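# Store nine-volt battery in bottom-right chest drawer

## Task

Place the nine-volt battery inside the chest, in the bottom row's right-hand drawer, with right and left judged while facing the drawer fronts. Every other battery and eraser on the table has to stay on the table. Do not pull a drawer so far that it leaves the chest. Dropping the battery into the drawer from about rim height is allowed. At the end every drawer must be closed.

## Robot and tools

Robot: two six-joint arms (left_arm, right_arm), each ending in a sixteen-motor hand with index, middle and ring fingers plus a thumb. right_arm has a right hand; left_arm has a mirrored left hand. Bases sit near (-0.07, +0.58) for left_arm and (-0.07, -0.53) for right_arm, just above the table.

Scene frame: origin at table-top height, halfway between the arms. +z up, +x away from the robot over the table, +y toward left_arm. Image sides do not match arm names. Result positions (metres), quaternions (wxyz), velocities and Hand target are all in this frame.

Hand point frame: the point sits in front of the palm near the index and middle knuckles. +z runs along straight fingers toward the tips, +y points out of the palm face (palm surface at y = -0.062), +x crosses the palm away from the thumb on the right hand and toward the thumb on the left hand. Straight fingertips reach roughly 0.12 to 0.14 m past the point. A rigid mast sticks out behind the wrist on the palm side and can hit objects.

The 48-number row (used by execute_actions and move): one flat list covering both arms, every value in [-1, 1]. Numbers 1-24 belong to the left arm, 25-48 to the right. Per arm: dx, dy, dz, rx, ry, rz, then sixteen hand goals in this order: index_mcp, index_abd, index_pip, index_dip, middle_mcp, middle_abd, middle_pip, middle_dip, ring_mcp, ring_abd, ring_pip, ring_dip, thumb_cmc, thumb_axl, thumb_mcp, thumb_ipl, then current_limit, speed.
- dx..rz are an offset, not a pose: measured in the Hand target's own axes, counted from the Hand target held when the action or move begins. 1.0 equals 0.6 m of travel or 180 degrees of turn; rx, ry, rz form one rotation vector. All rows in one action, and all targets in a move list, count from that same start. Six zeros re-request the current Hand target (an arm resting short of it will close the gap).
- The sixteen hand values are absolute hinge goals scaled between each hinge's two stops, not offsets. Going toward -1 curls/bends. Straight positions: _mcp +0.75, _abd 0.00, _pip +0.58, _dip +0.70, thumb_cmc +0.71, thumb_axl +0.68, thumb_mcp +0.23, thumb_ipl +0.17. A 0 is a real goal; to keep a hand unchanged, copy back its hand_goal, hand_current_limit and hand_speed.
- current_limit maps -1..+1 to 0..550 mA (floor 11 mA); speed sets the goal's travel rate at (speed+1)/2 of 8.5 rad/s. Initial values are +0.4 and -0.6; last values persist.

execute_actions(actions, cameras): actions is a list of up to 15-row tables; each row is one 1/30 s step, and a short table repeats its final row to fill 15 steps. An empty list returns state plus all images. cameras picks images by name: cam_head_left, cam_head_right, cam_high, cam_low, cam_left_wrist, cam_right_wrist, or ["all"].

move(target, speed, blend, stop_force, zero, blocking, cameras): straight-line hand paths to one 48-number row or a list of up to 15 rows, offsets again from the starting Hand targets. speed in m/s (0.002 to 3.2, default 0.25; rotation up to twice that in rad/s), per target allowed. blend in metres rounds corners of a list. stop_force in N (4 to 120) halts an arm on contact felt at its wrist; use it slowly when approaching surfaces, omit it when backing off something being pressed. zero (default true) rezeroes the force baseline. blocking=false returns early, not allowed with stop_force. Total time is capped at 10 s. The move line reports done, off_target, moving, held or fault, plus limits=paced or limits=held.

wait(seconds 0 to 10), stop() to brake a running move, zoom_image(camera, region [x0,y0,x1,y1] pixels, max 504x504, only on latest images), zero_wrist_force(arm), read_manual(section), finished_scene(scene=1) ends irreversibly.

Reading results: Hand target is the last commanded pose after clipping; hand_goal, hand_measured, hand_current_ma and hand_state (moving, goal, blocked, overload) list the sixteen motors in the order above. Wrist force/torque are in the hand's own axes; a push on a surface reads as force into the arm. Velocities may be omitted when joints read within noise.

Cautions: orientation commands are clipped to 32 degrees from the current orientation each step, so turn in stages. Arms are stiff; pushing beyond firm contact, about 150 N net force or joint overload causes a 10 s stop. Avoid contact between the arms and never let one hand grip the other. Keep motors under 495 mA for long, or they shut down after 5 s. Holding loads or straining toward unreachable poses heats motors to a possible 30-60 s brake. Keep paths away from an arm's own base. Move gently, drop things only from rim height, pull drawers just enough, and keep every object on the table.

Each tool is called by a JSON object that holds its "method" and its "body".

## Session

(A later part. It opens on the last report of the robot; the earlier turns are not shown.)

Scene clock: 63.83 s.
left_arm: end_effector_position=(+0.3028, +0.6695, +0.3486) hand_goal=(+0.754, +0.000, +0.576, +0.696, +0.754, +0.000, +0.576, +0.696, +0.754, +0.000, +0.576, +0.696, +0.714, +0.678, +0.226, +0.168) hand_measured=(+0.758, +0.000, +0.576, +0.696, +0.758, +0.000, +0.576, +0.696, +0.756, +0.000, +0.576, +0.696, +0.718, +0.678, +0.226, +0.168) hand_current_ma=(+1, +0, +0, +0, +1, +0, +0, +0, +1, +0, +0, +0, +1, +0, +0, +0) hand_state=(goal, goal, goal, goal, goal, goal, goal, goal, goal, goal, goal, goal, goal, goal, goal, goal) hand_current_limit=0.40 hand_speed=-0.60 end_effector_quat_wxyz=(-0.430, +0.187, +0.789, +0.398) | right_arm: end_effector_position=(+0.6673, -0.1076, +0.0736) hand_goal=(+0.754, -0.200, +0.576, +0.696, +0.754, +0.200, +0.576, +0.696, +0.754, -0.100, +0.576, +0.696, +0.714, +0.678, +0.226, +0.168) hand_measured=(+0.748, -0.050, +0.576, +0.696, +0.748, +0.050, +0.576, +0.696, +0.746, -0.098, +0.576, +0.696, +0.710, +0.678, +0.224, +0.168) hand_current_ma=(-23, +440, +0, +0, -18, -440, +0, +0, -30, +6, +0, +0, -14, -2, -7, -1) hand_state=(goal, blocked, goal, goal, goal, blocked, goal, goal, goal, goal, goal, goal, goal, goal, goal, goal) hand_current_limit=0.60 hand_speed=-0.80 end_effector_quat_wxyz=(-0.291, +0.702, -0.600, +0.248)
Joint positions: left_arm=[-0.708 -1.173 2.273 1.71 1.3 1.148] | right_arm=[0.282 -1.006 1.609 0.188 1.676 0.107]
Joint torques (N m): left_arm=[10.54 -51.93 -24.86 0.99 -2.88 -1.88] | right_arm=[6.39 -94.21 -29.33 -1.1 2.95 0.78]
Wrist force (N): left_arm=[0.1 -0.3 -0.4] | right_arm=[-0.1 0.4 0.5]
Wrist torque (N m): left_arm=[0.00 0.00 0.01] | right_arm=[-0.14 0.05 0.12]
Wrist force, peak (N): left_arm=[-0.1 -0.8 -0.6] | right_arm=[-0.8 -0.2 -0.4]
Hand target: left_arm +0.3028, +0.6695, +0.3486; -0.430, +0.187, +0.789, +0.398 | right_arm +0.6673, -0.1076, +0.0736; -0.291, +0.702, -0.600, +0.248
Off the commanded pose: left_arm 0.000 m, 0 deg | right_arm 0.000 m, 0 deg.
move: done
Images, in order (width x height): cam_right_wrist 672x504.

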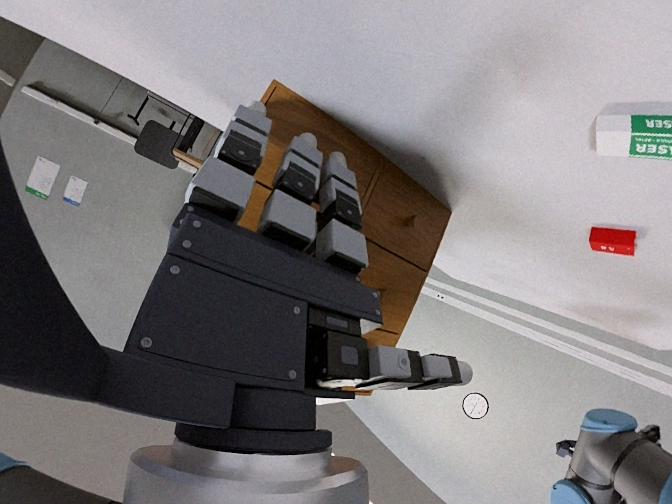

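{"method": "move", "body": {"target": [0,0,0,0,0,0,0.754,0,0.576,0.696,0.754,0,0.576,0.696,0.754,0,0.576,0.696,0.714,0.678,0.226,0.168,0.4,-0.6,0,0.1061,-0.1061,0,0,0,0.754,-0.2,0.576,0.696,0.754,0.2,0.576,0.696,0.754,-0.1,0.576,0.696,0.714,0.678,0.226,0.168,0.6,-0.8], "speed": 0.06, "cameras": ["cam_high","cam_right_wrist","cam_head_left"]}}

{"method": "zoom_image", "body": {"camera": "cam_high", "region": [330, 190, 420, 270]}}

Scene clock: 67.30 s.
left_arm: end_effector_position=(+0.3028, +0.6695, +0.3486) hand_goal=(+0.754, +0.000, +0.576, +0.696, +0.754, +0.000, +0.576, +0.696, +0.754, +0.000, +0.576, +0.696, +0.714, +0.678, +0.226, +0.168) hand_measured=(+0.758, +0.000, +0.576, +0.696, +0.758, +0.000, +0.576, +0.696, +0.756, +0.000, +0.576, +0.696, +0.718, +0.678, +0.226, +0.168) hand_current_ma=(+1, +0, +0, +0, +1, +0, +0, +0, +1, +0, +0, +0, +1, +0, +0, +0) hand_state=(goal, goal, goal, goal, goal, goal, goal, goal, goal, goal, goal, goal, goal, goal, goal, goal) hand_current_limit=0.40 hand_speed=-0.60 end_effector_quat_wxyz=(-0.430, +0.187, +0.789, +0.398) | right_arm: end_effector_position=(+0.5784, -0.1216, +0.0737) hand_goal=(+0.754, -0.200, +0.576, +0.696, +0.754, +0.200, +0.576, +0.696, +0.754, -0.100, +0.576, +0.696, +0.714, +0.678, +0.226, +0.168) hand_measured=(+0.744, -0.050, +0.574, +0.696, +0.746, +0.050, +0.574, +0.696, +0.746, -0.098, +0.576, +0.696, +0.710, +0.678, +0.224, +0.168) hand_current_ma=(-36, +440, -4, +0, -29, -440, -5, +0, -30, +6, +0, +0, -14, -2, -7, -1) hand_state=(goal, blocked, goal, goal, goal, blocked, goal, goal, goal, goal, goal, goal, goal, goal, goal, goal) hand_current_limit=0.60 hand_speed=-0.80 end_effector_quat_wxyz=(-0.291, +0.702, -0.600, +0.248)
Joint positions: left_arm=[-0.708 -1.173 2.273 1.71 1.3 1.148] | right_arm=[0.304 -1.118 1.794 0.117 1.691 0.122]
Joint torques (N m): left_arm=[11.34 -53.5 -24.68 1.37 -2.45 -1.9] | right_arm=[-4.86 -53.56 -40.43 3.68 1.49 -0.04]
Wrist force (N): left_arm=[0.1 -0.3 -0.4] | right_arm=[-0.2 0.2 -0.6]
Wrist torque (N m): left_arm=[0.00 0.00 0.01] | right_arm=[-0.14 0.06 -0.16]
Wrist force, peak (N): left_arm=[-0.4 -0.6 -0.5] | right_arm=[0.0 -0.4 1.3]
Hand target: left_arm +0.3028, +0.6695, +0.3486; -0.430, +0.187, +0.789, +0.398 | right_arm +0.5784, -0.1217, +0.0736; -0.291, +0.702, -0.600, +0.248
Off the commanded pose: left_arm 0.000 m, 0 deg | right_arm 0.000 m, 0 deg.
move: done
Images, in order (width x height): cam_head_left 672x504, cam_high 672x504, cam_right_wrist 672x504.

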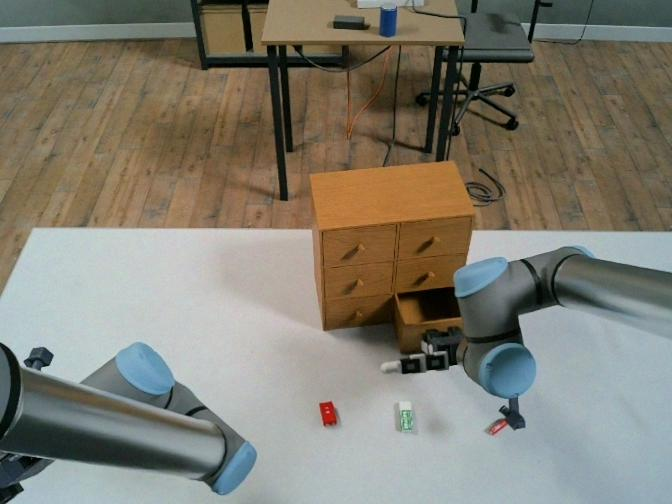

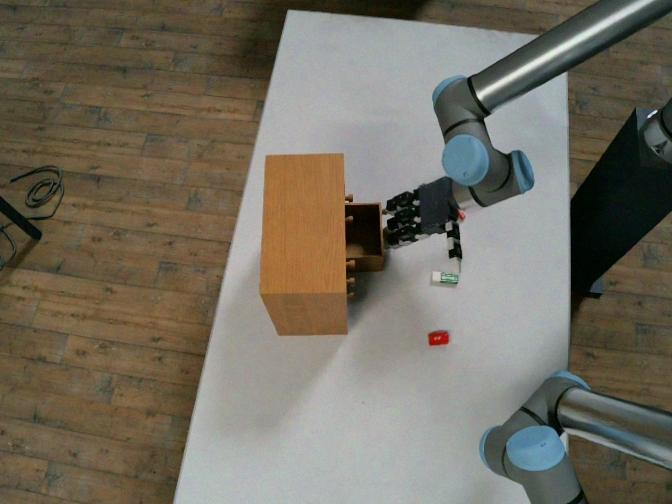

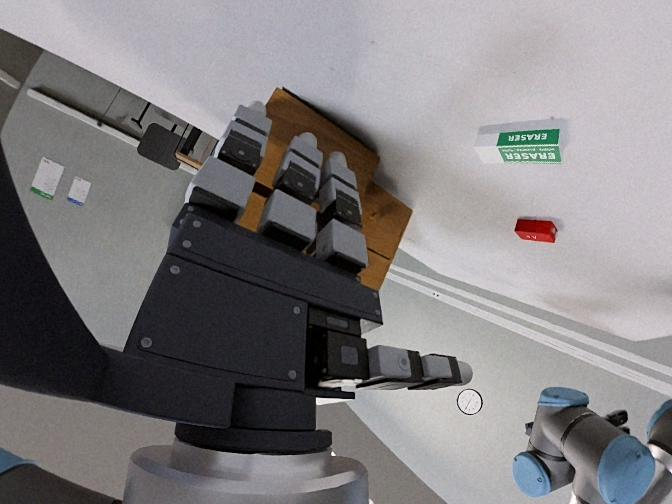

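Scaled by 5.600.

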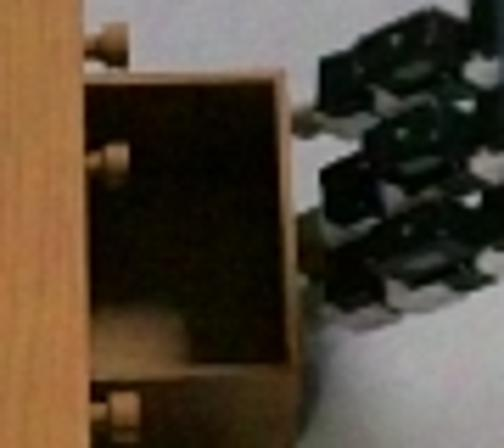

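{"method": "move", "body": {"target": [[0,0,0,0,0,0,0.754,0,0.576,0.696,0.754,0,0.576,0.696,0.754,0,0.576,0.696,0.714,0.678,0.226,0.168,0.4,-0.6,0,0,0,0,0,0,0.754,0.1,0.576,0.696,0.754,-0.1,0.576,0.696,0.754,-0.1,0.576,0.696,0.714,0.678,0.226,0.168,0.4,-0.6],[0,0,0,0,0,0,0.754,0,0.576,0.696,0.754,0,0.576,0.696,0.754,0,0.576,0.696,0.714,0.678,0.226,0.168,0.4,-0.6,0,0.0472,-0.0472,0,0,0,0.754,0.1,0.576,0.696,0.754,-0.1,0.576,0.696,0.754,-0.1,0.576,0.696,0.714,0.678,0.226,0.168,0.4,-0.6],[0,0,0,0,0,0,0.754,0,0.576,0.696,0.754,0,0.576,0.696,0.754,0,0.576,0.696,0.714,0.678,0.226,0.168,0.4,-0.6,0,-0.0237,-0.165,0,0,0,0.754,0.1,0.576,0.696,0.754,-0.1,0.576,0.696,0.754,-0.1,0.576,0.696,0.714,0.678,0.226,0.168,0.4,-0.6],[0,0,0,0,0,0,0.754,0,0.576,0.696,0.754,0,0.576,0.696,0.754,0,0.576,0.696,0.714,0.678,0.226,0.168,0.4,-0.6,-0.417,-0.1182,-0.2557,-0.2497,-0.0167,-0.0403,0.754,0.1,0.576,0.696,0.754,-0.1,0.576,0.696,0.754,-0.1,0.576,0.696,0.714,0.678,0.226,0.168,0.4,-0.6]], "speed": [0.1,0.1,0.25,0.3], "blend": [0,0.02,0.03,0], "cameras": ["cam_high","cam_right_wrist","cam_head_left","cam_head_right"]}}

{"method": "zoom_image", "body": {"camera": "cam_high", "region": [400, 270, 520, 360]}}

{"method": "zoom_image", "body": {"camera": "cam_high", "region": [330, 190, 420, 280]}}

Scene clock: 77.23 s.
left_arm: end_effector_position=(+0.3028, +0.6695, +0.3486) hand_goal=(+0.754, +0.000, +0.576, +0.696, +0.754, +0.000, +0.576, +0.696, +0.754, +0.000, +0.576, +0.696, +0.714, +0.678, +0.226, +0.168) hand_measured=(+0.758, +0.000, +0.576, +0.696, +0.758, +0.000, +0.576, +0.696, +0.756, +0.000, +0.576, +0.696, +0.718, +0.678, +0.226, +0.168) hand_current_ma=(+1, +0, +0, +0, +1, +0, +0, +0, +1, +0, +0, +0, +1, +0, +0, +0) hand_state=(goal, goal, goal, goal, goal, goal, goal, goal, goal, goal, goal, goal, goal, goal, goal, goal) hand_current_limit=0.40 hand_speed=-0.60 end_effector_quat_wxyz=(-0.430, +0.187, +0.789, +0.398) | right_arm: end_effector_position=(+0.4817, +0.1163, +0.2323) hand_goal=(+0.754, +0.100, +0.576, +0.696, +0.754, -0.100, +0.576, +0.696, +0.754, -0.100, +0.576, +0.696, +0.714, +0.678, +0.226, +0.168) hand_measured=(+0.748, +0.098, +0.574, +0.696, +0.750, -0.098, +0.574, +0.696, +0.748, -0.098, +0.576, +0.696, +0.712, +0.678, +0.224, +0.168) hand_current_ma=(-17, -6, -7, +0, -13, +6, -7, +0, -17, +6, +0, +0, -7, -2, -7, -1) hand_state=(goal, goal, goal, goal, goal, goal, goal, goal, goal, goal, goal, goal, goal, goal, goal, goal) hand_current_limit=0.40 hand_speed=-0.60 end_effector_quat_wxyz=(+0.000, +0.802, -0.597, +0.000)
Joint positions: left_arm=[-0.708 -1.173 2.273 1.71 1.3 1.148] | right_arm=[0.576 -0.73 0.957 1.344 1.57 0.309]
Joint torques (N m): left_arm=[11.75 -54.09 -24.59 1.58 -2.39 -1.79] | right_arm=[-17.51 -90.23 -45.71 7.02 3.04 -2.09]
Wrist force (N): left_arm=[0.0 -0.3 0.0] | right_arm=[-0.3 0.2 0.0]
Wrist torque (N m): left_arm=[-0.04 0.02 0.01] | right_arm=[0.10 0.01 0.05]
Wrist force, peak (N): left_arm=[-0.4 -0.2 -0.8] | right_arm=[-0.3 2.0 0.7]
Hand target: left_arm +0.3028, +0.6695, +0.3486; -0.430, +0.187, +0.789, +0.398 | right_arm +0.4818, +0.1163, +0.2324; +0.000, +0.802, -0.597, +0.000
Off the commanded pose: left_arm 0.000 m, 0 deg | right_arm 0.000 m, 0 deg.
move: done
Images, in order (width x height): cam_head_left 672x504, cam_head_right 672x504, cam_high 672x504, cam_right_wrist 672x504.

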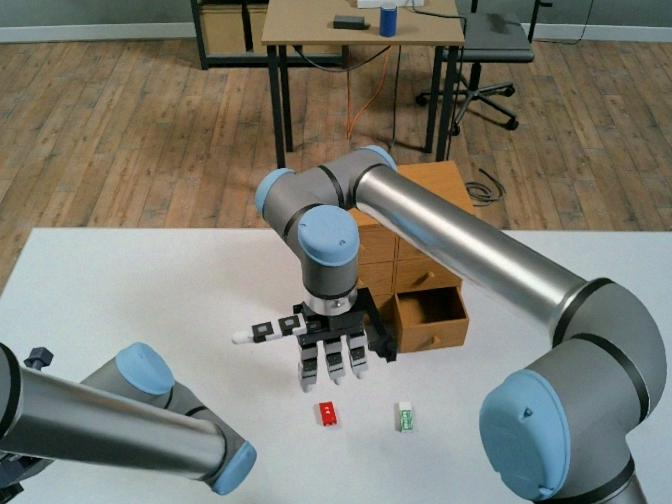

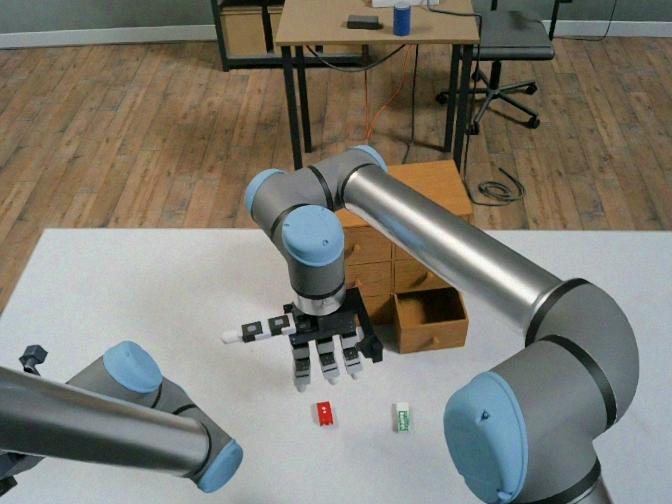

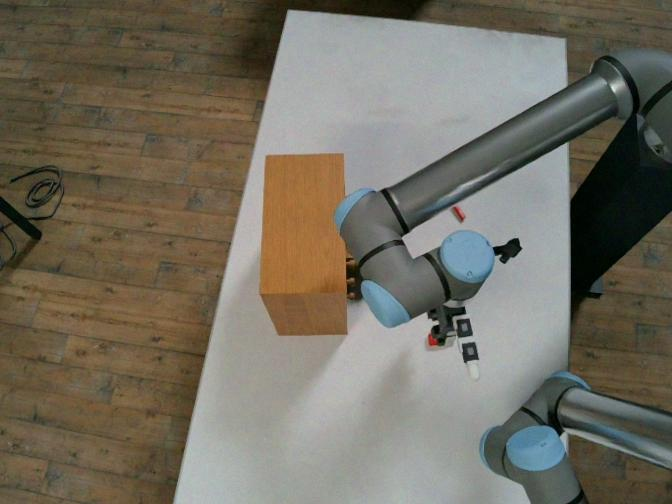

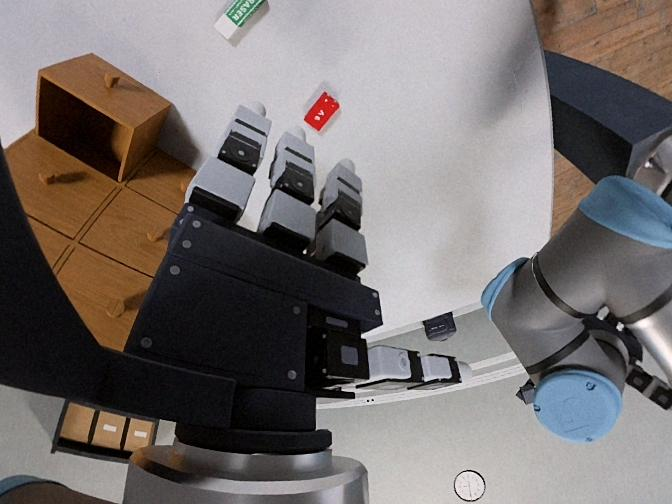

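Scaled by 4.200.

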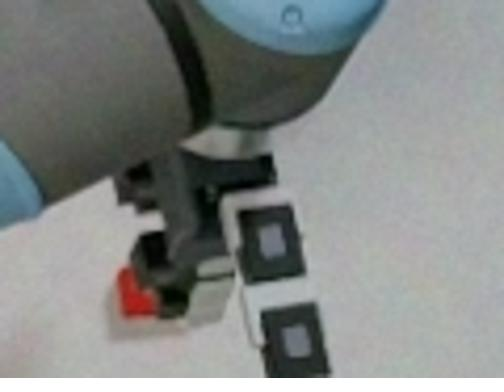

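Scaled by 5.600.

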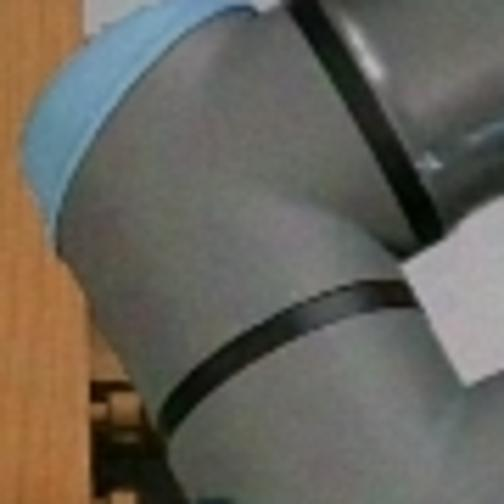

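{"method": "zoom_image", "body": {"camera": "cam_right_wrist", "region": [230, 60, 400, 190]}}

{"method": "zoom_image", "body": {"camera": "cam_head_left", "region": [280, 330, 400, 440]}}

Scaled by 2.965 from the camera's 672x504 image, which has a finer 960x720 frame.

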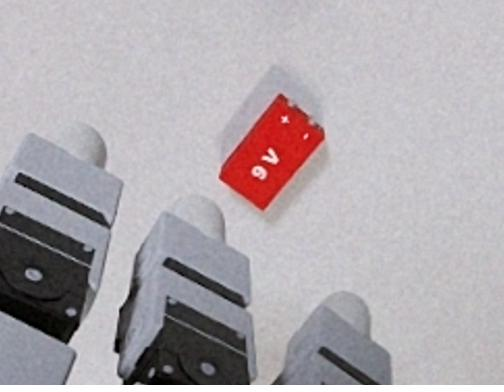

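Scaled by 4.200.

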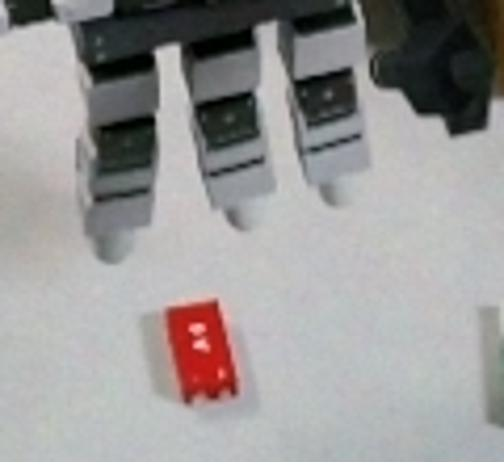

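{"method": "move", "body": {"target": [0,0,0,0,0,0,0.754,0,0.576,0.696,0.754,0,0.576,0.696,0.754,0,0.576,0.696,0.714,0.678,0.226,0.168,0.4,-0.6,0.0022,0.0045,0.1173,0,0,0.0389,0.754,0.1,0.576,0.696,0.754,-0.1,0.576,0.696,0.754,-0.1,0.576,0.696,0.714,0.678,0.226,0.168,0.4,-0.6], "speed": 0.15, "cameras": ["cam_high","cam_right_wrist","cam_head_left","cam_head_right"]}}

{"method": "zoom_image", "body": {"camera": "cam_right_wrist", "region": [230, 60, 400, 190]}}

{"method": "zoom_image", "body": {"camera": "cam_head_left", "region": [280, 350, 400, 450]}}

{"method": "zoom_image", "body": {"camera": "cam_head_right", "region": [270, 350, 390, 450]}}

Scene clock: 84.47 s.
left_arm: end_effector_position=(+0.3028, +0.6695, +0.3486) hand_goal=(+0.754, +0.000, +0.576, +0.696, +0.754, +0.000, +0.576, +0.696, +0.754, +0.000, +0.576, +0.696, +0.714, +0.678, +0.226, +0.168) hand_measured=(+0.758, +0.000, +0.576, +0.696, +0.758, +0.000, +0.576, +0.696, +0.756, +0.000, +0.576, +0.696, +0.718, +0.678, +0.226, +0.168) hand_current_ma=(+1, +0, +0, +0, +1, +0, +0, +0, +1, +0, +0, +0, +1, +0, +0, +0) hand_state=(goal, goal, goal, goal, goal, goal, goal, goal, goal, goal, goal, goal, goal, goal, goal, goal) hand_current_limit=0.40 hand_speed=-0.60 end_effector_quat_wxyz=(-0.430, +0.187, +0.789, +0.398) | right_arm: end_effector_position=(+0.4796, +0.1142, +0.1619) hand_goal=(+0.754, +0.100, +0.576, +0.696, +0.754, -0.100, +0.576, +0.696, +0.754, -0.100, +0.576, +0.696, +0.714, +0.678, +0.226, +0.168) hand_measured=(+0.750, +0.098, +0.574, +0.696, +0.750, -0.098, +0.574, +0.696, +0.750, -0.098, +0.576, +0.696, +0.712, +0.678, +0.224, +0.168) hand_current_ma=(-16, -6, -7, +0, -12, +6, -7, +0, -15, +6, +0, +0, -7, -2, -9, -1) hand_state=(goal, goal, goal, goal, goal, goal, goal, goal, goal, goal, goal, goal, goal, goal, goal, goal) hand_current_limit=0.40 hand_speed=-0.60 end_effector_quat_wxyz=(+0.000, +0.764, -0.645, +0.000)
Joint positions: left_arm=[-0.708 -1.173 2.273 1.71 1.3 1.148] | right_arm=[0.565 -0.712 1.053 1.231 1.57 0.421]
Joint torques (N m): left_arm=[10.73 -54.27 -24.33 1.28 -2.41 -1.77] | right_arm=[7.46 -115.3 -39.64 5.45 0.99 -0.47]
Wrist force (N): left_arm=[0.0 -0.3 0.2] | right_arm=[-0.1 -0.1 -0.1]
Wrist torque (N m): left_arm=[-0.05 0.03 0.00] | right_arm=[0.07 0.00 0.11]
Wrist force, peak (N): left_arm=[0.2 -0.9 -0.3] | right_arm=[-0.2 -0.3 -2.1]
Hand target: left_arm +0.3028, +0.6695, +0.3486; -0.430, +0.187, +0.789, +0.398 | right_arm +0.4795, +0.1143, +0.1620; +0.000, +0.764, -0.645, +0.000
Off the commanded pose: left_arm 0.000 m, 0 deg | right_arm 0.000 m, 0 deg.
move: done
Images, in order (width x height): cam_head_left 672x504, cam_head_right 672x504, cam_high 672x504, cam_right_wrist 672x504.

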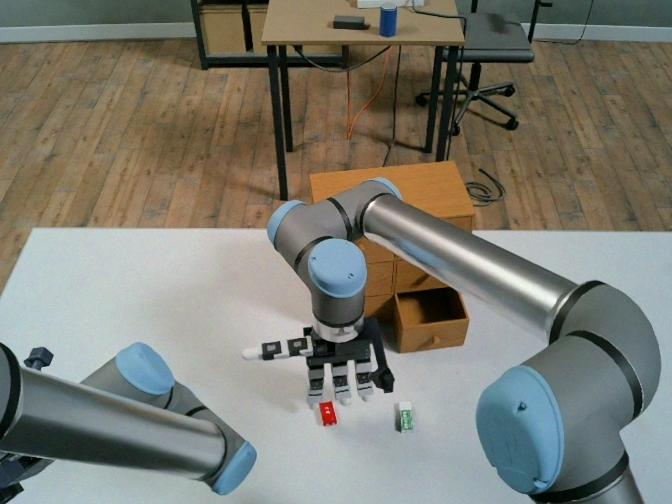

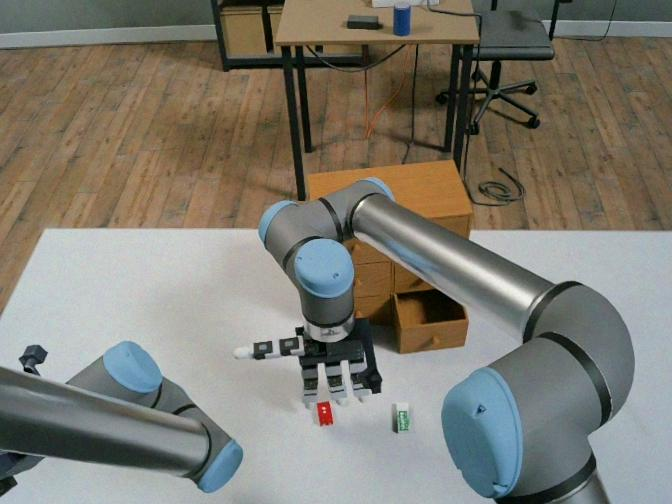

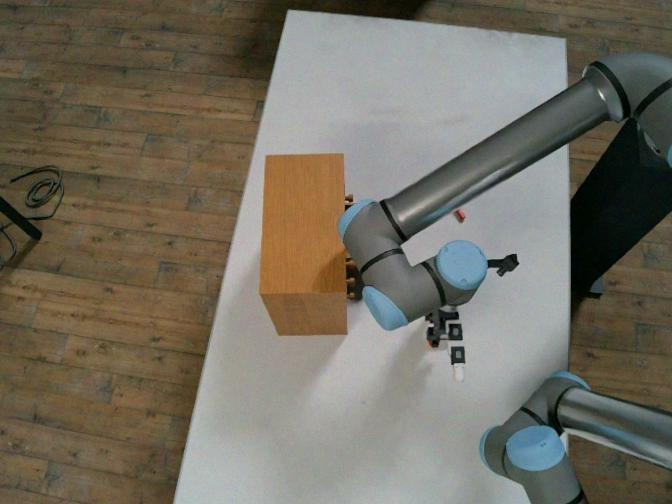

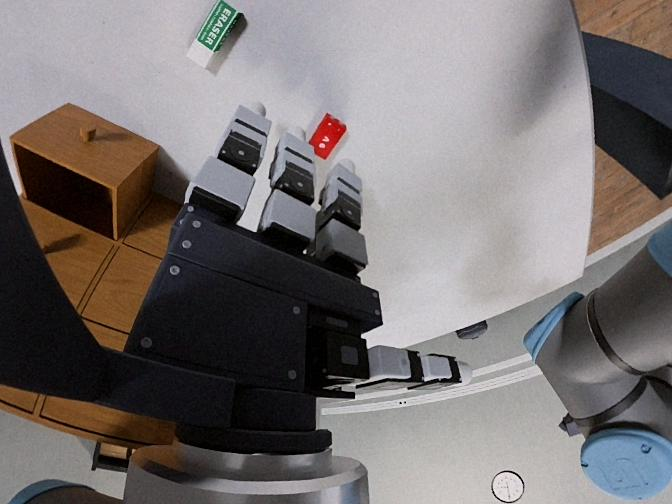

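Scaled by 2.965 from the camera's 672x504 image, which has a finer 960x720 frame.

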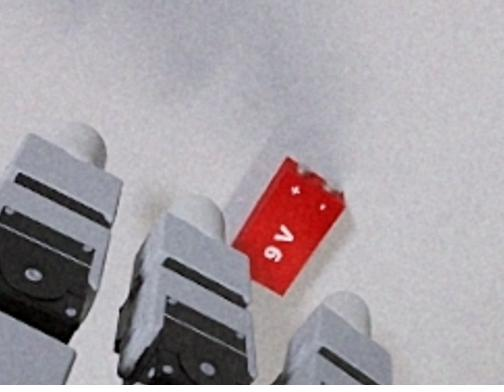

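Scaled by 4.200.

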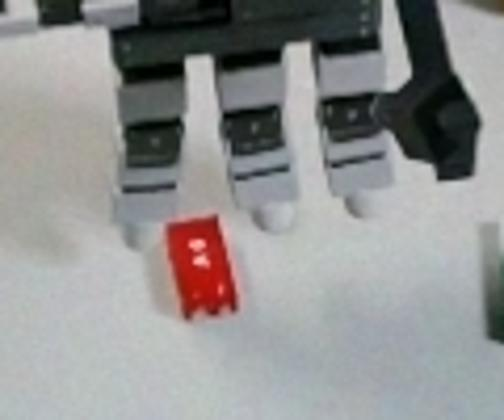

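Scaled by 4.200.

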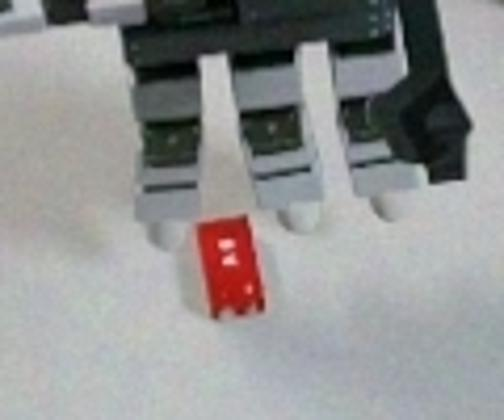

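{"method": "move", "body": {"target": [0,0,0,0,0,0,0.754,0,0.576,0.696,0.754,0,0.576,0.696,0.754,0,0.576,0.696,0.714,0.678,0.226,0.168,0.4,-0.6,-0.0072,0.003,0.075,0,0,0,0.754,0.1,0.576,0.696,0.754,-0.1,0.576,0.696,0.754,-0.1,0.576,0.696,0.714,0.678,0.226,0.168,0.4,-0.6], "speed": 0.02, "stop_force": 5, "cameras": ["cam_right_wrist","cam_head_left","cam_head_right"]}}

{"method": "zoom_image", "body": {"camera": "cam_right_wrist", "region": [230, 60, 400, 190]}}

{"method": "zoom_image", "body": {"camera": "cam_head_left", "region": [280, 350, 400, 450]}}

{"method": "zoom_image", "body": {"camera": "cam_head_right", "region": [270, 350, 390, 450]}}

Scene clock: 90.97 s.
left_arm: end_effector_position=(+0.3028, +0.6695, +0.3486) hand_goal=(+0.754, +0.000, +0.576, +0.696, +0.754, +0.000, +0.576, +0.696, +0.754, +0.000, +0.576, +0.696, +0.714, +0.678, +0.226, +0.168) hand_measured=(+0.758, +0.000, +0.576, +0.696, +0.758, +0.000, +0.576, +0.696, +0.756, +0.000, +0.576, +0.696, +0.718, +0.678, +0.226, +0.168) hand_current_ma=(+1, +0, +0, +0, +1, +0, +0, +0, +1, +0, +0, +0, +1, +0, +0, +0) hand_state=(goal, goal, goal, goal, goal, goal, goal, goal, goal, goal, goal, goal, goal, goal, goal, goal) hand_current_limit=0.40 hand_speed=-0.60 end_effector_quat_wxyz=(-0.430, +0.187, +0.789, +0.398) | right_arm: end_effector_position=(+0.4773, +0.1177, +0.1226) hand_goal=(+0.754, +0.100, +0.576, +0.696, +0.754, -0.100, +0.576, +0.696, +0.754, -0.100, +0.576, +0.696, +0.714, +0.678, +0.226, +0.168) hand_measured=(+0.750, +0.098, +0.574, +0.696, +0.750, -0.100, +0.574, +0.696, +0.750, -0.100, +0.576, +0.696, +0.712, +0.678, +0.224, +0.168) hand_current_ma=(-14, -7, -7, +0, -10, +2, -7, +0, -13, +2, +0, +0, -7, -2, -9, -1) hand_state=(goal, goal, goal, goal, goal, goal, goal, goal, goal, goal, goal, goal, goal, goal, goal, goal) hand_current_limit=0.40 hand_speed=-0.60 end_effector_quat_wxyz=(+0.000, +0.764, -0.645, +0.000)
Joint positions: left_arm=[-0.708 -1.173 2.273 1.71 1.3 1.148] | right_arm=[0.57 -0.684 1.074 1.181 1.57 0.426]
Joint torques (N m): left_arm=[11.42 -55.02 -25.1 1.43 -2.46 -1.81] | right_arm=[-8.18 -108.32 -42.5 5.83 -1.39 -0.96]
Wrist force (N): left_arm=[0.0 -0.3 0.0] | right_arm=[-0.2 -0.1 -7.7]
Wrist torque (N m): left_arm=[-0.03 0.01 0.00] | right_arm=[0.64 0.07 -0.17]
Wrist force, peak (N): left_arm=[-0.4 -0.7 -0.7] | right_arm=[-0.3 -0.2 -29.5]
Hand target: left_arm +0.3028, +0.6695, +0.3486; -0.430, +0.187, +0.789, +0.398 | right_arm +0.4773, +0.1177, +0.1226; +0.000, +0.764, -0.645, +0.000 (not the last commanded pose)
Off the commanded pose: left_arm 0.000 m, 0 deg | right_arm 0.006 m, 0 deg.
move: contact (right_arm)
Images, in order (width x height): cam_head_left 672x504, cam_head_right 672x504, cam_right_wrist 672x504.

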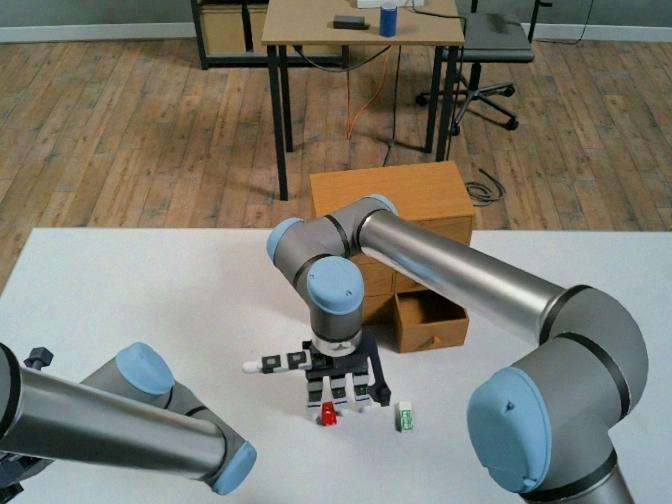

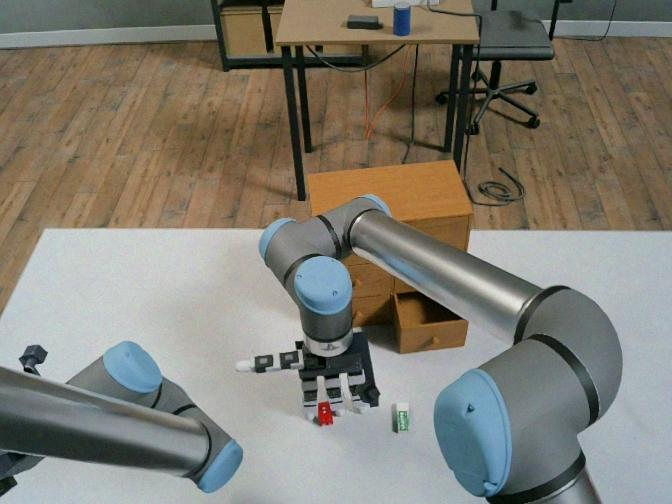

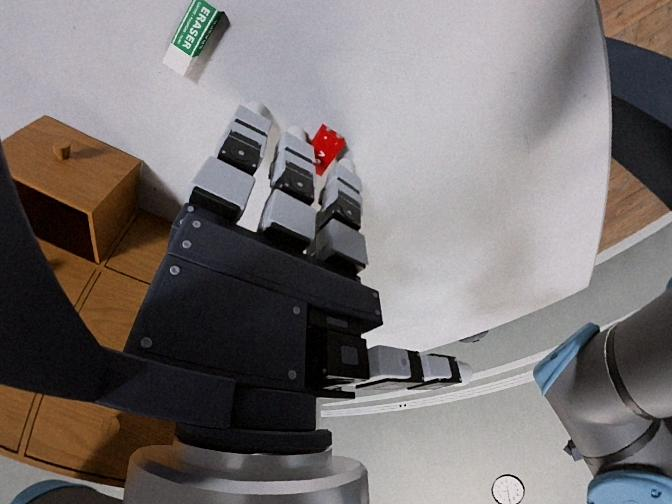

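Scaled by 2.965 from the camera's 672x504 image, which has a finer 960x720 frame.

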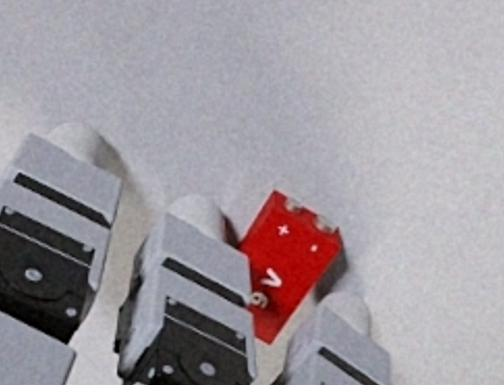

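Scaled by 4.200.

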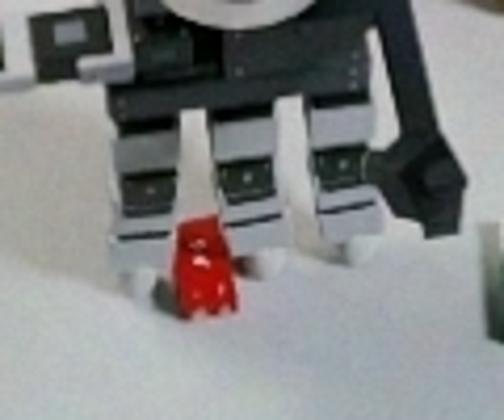

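Scaled by 4.200.

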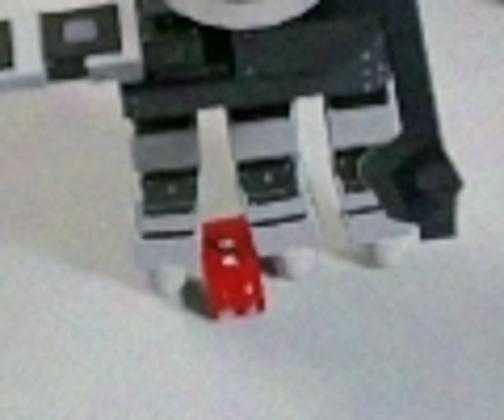

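{"method": "move", "body": {"target": [[0,0,0,0,0,0,0.754,0,0.576,0.696,0.754,0,0.576,0.696,0.754,0,0.576,0.696,0.714,0.678,0.226,0.168,0.4,-0.6,0,0,-0.006,0,0,0,0.754,0.1,0.576,0.696,0.754,-0.1,0.576,0.696,0.754,-0.1,0.576,0.696,0.714,0.678,0.226,0.168,0.4,-0.9],[0,0,0,0,0,0,0.754,0,0.576,0.696,0.754,0,0.576,0.696,0.754,0,0.576,0.696,0.714,0.678,0.226,0.168,0.4,-0.6,0,0,-0.006,0,0,0,0.754,-0.15,0.576,0.696,0.754,0.15,0.576,0.696,0.754,-0.1,0.576,0.696,0.714,0.678,0.226,0.168,0.4,-0.9]], "speed": 0.05, "cameras": ["cam_right_wrist","cam_head_left"]}}

{"method": "zoom_image", "body": {"camera": "cam_right_wrist", "region": [230, 60, 400, 190]}}

{"method": "zoom_image", "body": {"camera": "cam_head_left", "region": [280, 350, 400, 450]}}

Scene clock: 93.83 s.
left_arm: end_effector_position=(+0.3028, +0.6695, +0.3486) hand_goal=(+0.754, +0.000, +0.576, +0.696, +0.754, +0.000, +0.576, +0.696, +0.754, +0.000, +0.576, +0.696, +0.714, +0.678, +0.226, +0.168) hand_measured=(+0.758, +0.000, +0.576, +0.696, +0.758, +0.000, +0.576, +0.696, +0.756, +0.000, +0.576, +0.696, +0.718, +0.678, +0.226, +0.168) hand_current_ma=(+1, +0, +0, +0, +1, +0, +0, +0, +1, +0, +0, +0, +1, +0, +0, +0) hand_state=(goal, goal, goal, goal, goal, goal, goal, goal, goal, goal, goal, goal, goal, goal, goal, goal) hand_current_limit=0.40 hand_speed=-0.60 end_effector_quat_wxyz=(-0.430, +0.187, +0.789, +0.398) | right_arm: end_effector_position=(+0.4773, +0.1177, +0.1263) hand_goal=(+0.754, -0.150, +0.576, +0.696, +0.754, +0.150, +0.576, +0.696, +0.754, -0.100, +0.576, +0.696, +0.714, +0.678, +0.226, +0.168) hand_measured=(+0.752, +0.002, +0.574, +0.696, +0.750, -0.002, +0.574, +0.696, +0.750, -0.100, +0.576, +0.696, +0.712, +0.678, +0.224, +0.168) hand_current_ma=(-3, +385, -3, +0, -10, -385, -7, +0, -13, +2, +0, +0, -7, -2, -9, -1) hand_state=(goal, moving, goal, goal, goal, moving, goal, goal, goal, goal, goal, goal, goal, goal, goal, goal) hand_current_limit=0.40 hand_speed=-0.90 end_effector_quat_wxyz=(+0.000, +0.764, -0.645, +0.000)
Joint positions: left_arm=[-0.708 -1.173 2.273 1.71 1.3 1.148] | right_arm=[0.57 -0.687 1.072 1.186 1.57 0.426]
Joint torques (N m): left_arm=[11.29 -55.24 -24.73 1.64 -2.45 -1.76] | right_arm=[-12.85 -101.44 -37.12 1.86 -2.15 -0.74]
Wrist force (N): left_arm=[0.1 -0.2 0.2] | right_arm=[0.4 0.0 0.5]
Wrist torque (N m): left_arm=[-0.03 0.01 0.01] | right_arm=[0.03 -0.07 -0.12]
Wrist force, peak (N): left_arm=[0.4 -0.6 -0.5] | right_arm=[-0.2 -0.2 -7.5]
Hand target: left_arm +0.3028, +0.6695, +0.3486; -0.430, +0.187, +0.789, +0.398 | right_arm +0.4773, +0.1177, +0.1262; +0.000, +0.764, -0.645, +0.000
Off the commanded pose: left_arm 0.000 m, 0 deg | right_arm 0.000 m, 0 deg.
move: done
Images, in order (width x height): cam_head_left 672x504, cam_right_wrist 672x504.

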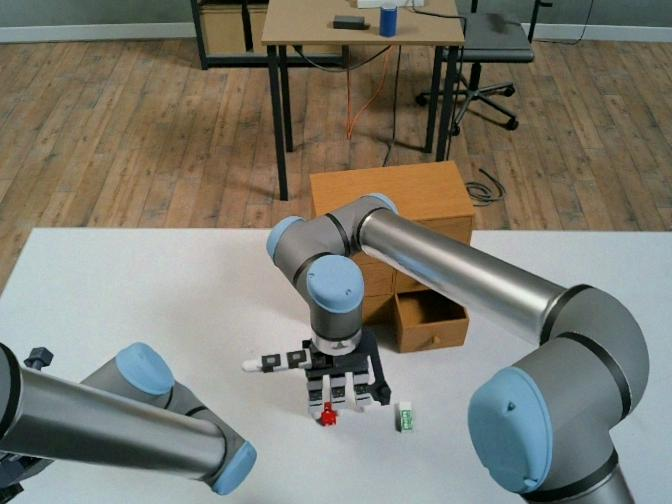

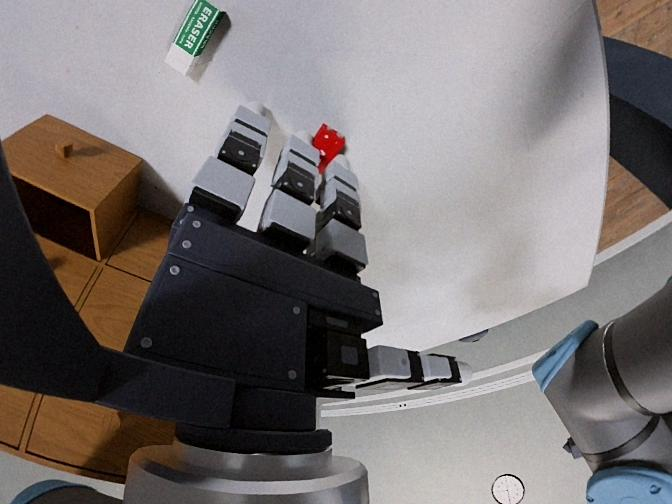

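Scaled by 2.965 from the camera's 672x504 image, which has a finer 960x720 frame.

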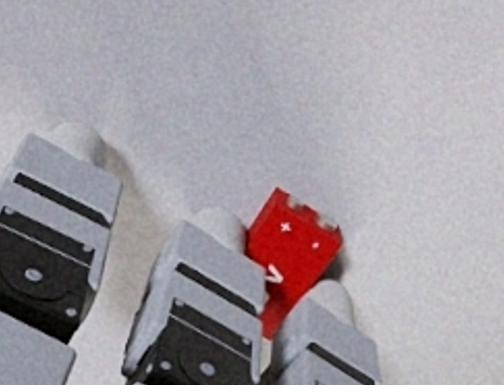

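Scaled by 4.200.

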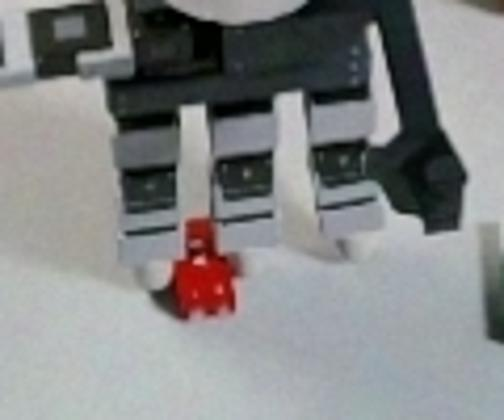

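{"method": "move", "body": {"target": [0,0,0,0,0,0,0.754,0,0.576,0.696,0.754,0,0.576,0.696,0.754,0,0.576,0.696,0.714,0.678,0.226,0.168,0.4,-0.6,0,0,-0.25,0,0,0,0.754,-0.15,0.576,0.696,0.754,0.15,0.576,0.696,0.754,-0.1,0.576,0.696,0.714,0.678,0.226,0.168,0.5,-0.9], "speed": 0.08, "cameras": ["cam_right_wrist","cam_head_left","cam_high"]}}

{"method": "zoom_image", "body": {"camera": "cam_right_wrist", "region": [230, 60, 400, 190]}}

{"method": "zoom_image", "body": {"camera": "cam_head_left", "region": [280, 300, 400, 400]}}

Scene clock: 97.23 s.
left_arm: end_effector_position=(+0.3028, +0.6695, +0.3486) hand_goal=(+0.754, +0.000, +0.576, +0.696, +0.754, +0.000, +0.576, +0.696, +0.754, +0.000, +0.576, +0.696, +0.714, +0.678, +0.226, +0.168) hand_measured=(+0.758, +0.000, +0.576, +0.696, +0.758, +0.000, +0.576, +0.696, +0.756, +0.000, +0.576, +0.696, +0.718, +0.678, +0.226, +0.168) hand_current_ma=(+1, +0, +0, +0, +1, +0, +0, +0, +1, +0, +0, +0, +1, +0, +0, +0) hand_state=(goal, goal, goal, goal, goal, goal, goal, goal, goal, goal, goal, goal, goal, goal, goal, goal) hand_current_limit=0.40 hand_speed=-0.60 end_effector_quat_wxyz=(-0.430, +0.187, +0.789, +0.398) | right_arm: end_effector_position=(+0.4774, +0.1177, +0.2765) hand_goal=(+0.754, -0.150, +0.576, +0.696, +0.754, +0.150, +0.576, +0.696, +0.754, -0.100, +0.576, +0.696, +0.714, +0.678, +0.226, +0.168) hand_measured=(+0.754, +0.002, +0.576, +0.696, +0.750, -0.002, +0.574, +0.696, +0.750, -0.100, +0.576, +0.696, +0.712, +0.678, +0.224, +0.168) hand_current_ma=(+0, +413, -2, +0, -10, -412, -7, +0, -13, +2, +0, +0, -7, -2, -9, -1) hand_state=(goal, blocked, goal, goal, goal, blocked, goal, goal, goal, goal, goal, goal, goal, goal, goal, goal) hand_current_limit=0.50 hand_speed=-0.90 end_effector_quat_wxyz=(+0.000, +0.764, -0.645, +0.000)
Joint positions: left_arm=[-0.708 -1.173 2.273 1.71 1.3 1.148] | right_arm=[0.57 -0.767 0.946 1.393 1.57 0.426]
Joint torques (N m): left_arm=[11.3 -55.47 -24.68 1.62 -2.21 -1.9] | right_arm=[-17.44 -82.28 -33.16 0.97 -1.96 -2.3]
Wrist force (N): left_arm=[0.0 -0.1 -0.3] | right_arm=[0.0 0.3 -0.1]
Wrist torque (N m): left_arm=[0.02 0.02 0.00] | right_arm=[0.12 -0.01 -0.12]
Wrist force, peak (N): left_arm=[0.1 -0.9 -0.1] | right_arm=[-0.2 -0.1 2.1]
Hand target: left_arm +0.3028, +0.6695, +0.3486; -0.430, +0.187, +0.789, +0.398 | right_arm +0.4774, +0.1177, +0.2762; +0.000, +0.764, -0.645, +0.000
Off the commanded pose: left_arm 0.000 m, 0 deg | right_arm 0.000 m, 0 deg.
move: done
Images, in order (width x height): cam_head_left 672x504, cam_high 672x504, cam_right_wrist 672x504.

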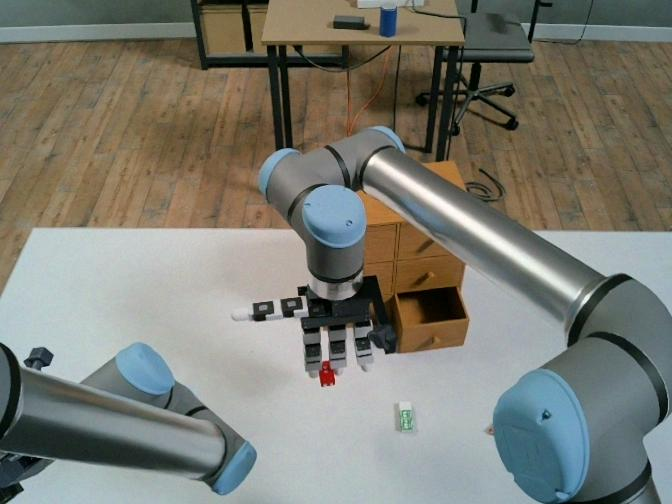

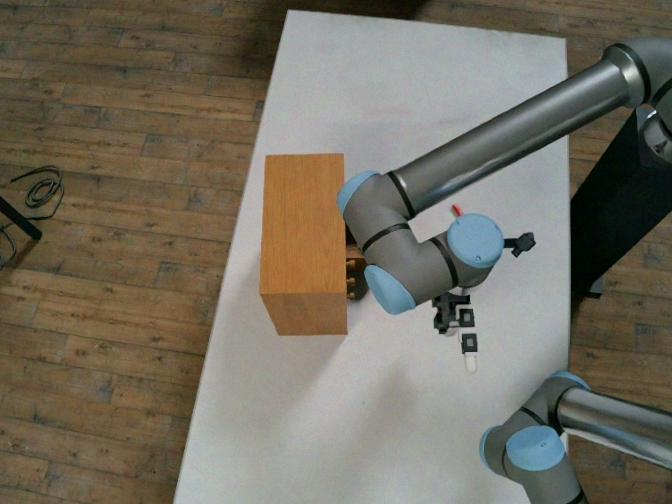

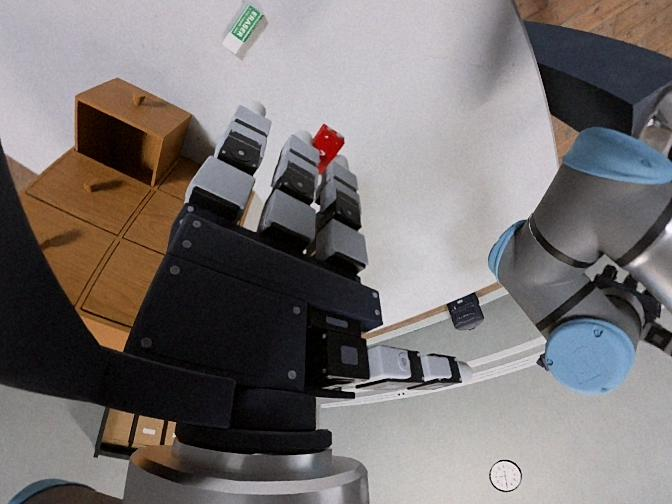

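Scaled by 2.965 from the camera's 672x504 image, which has a finer 960x720 frame.

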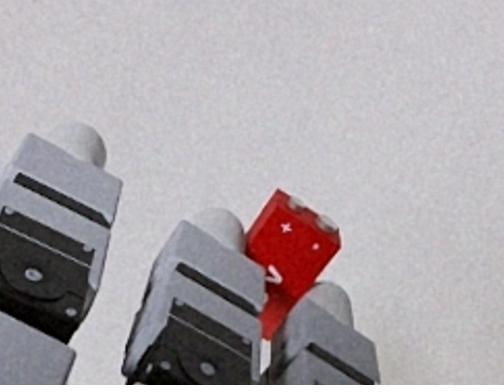

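Scaled by 4.200.

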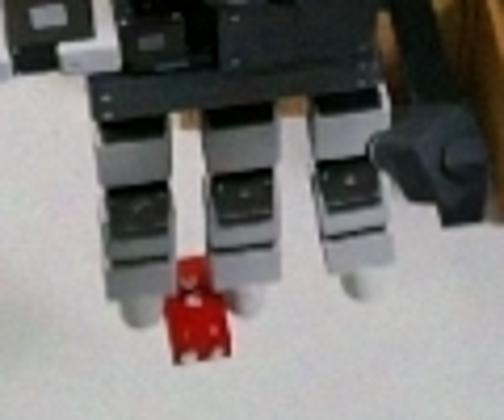

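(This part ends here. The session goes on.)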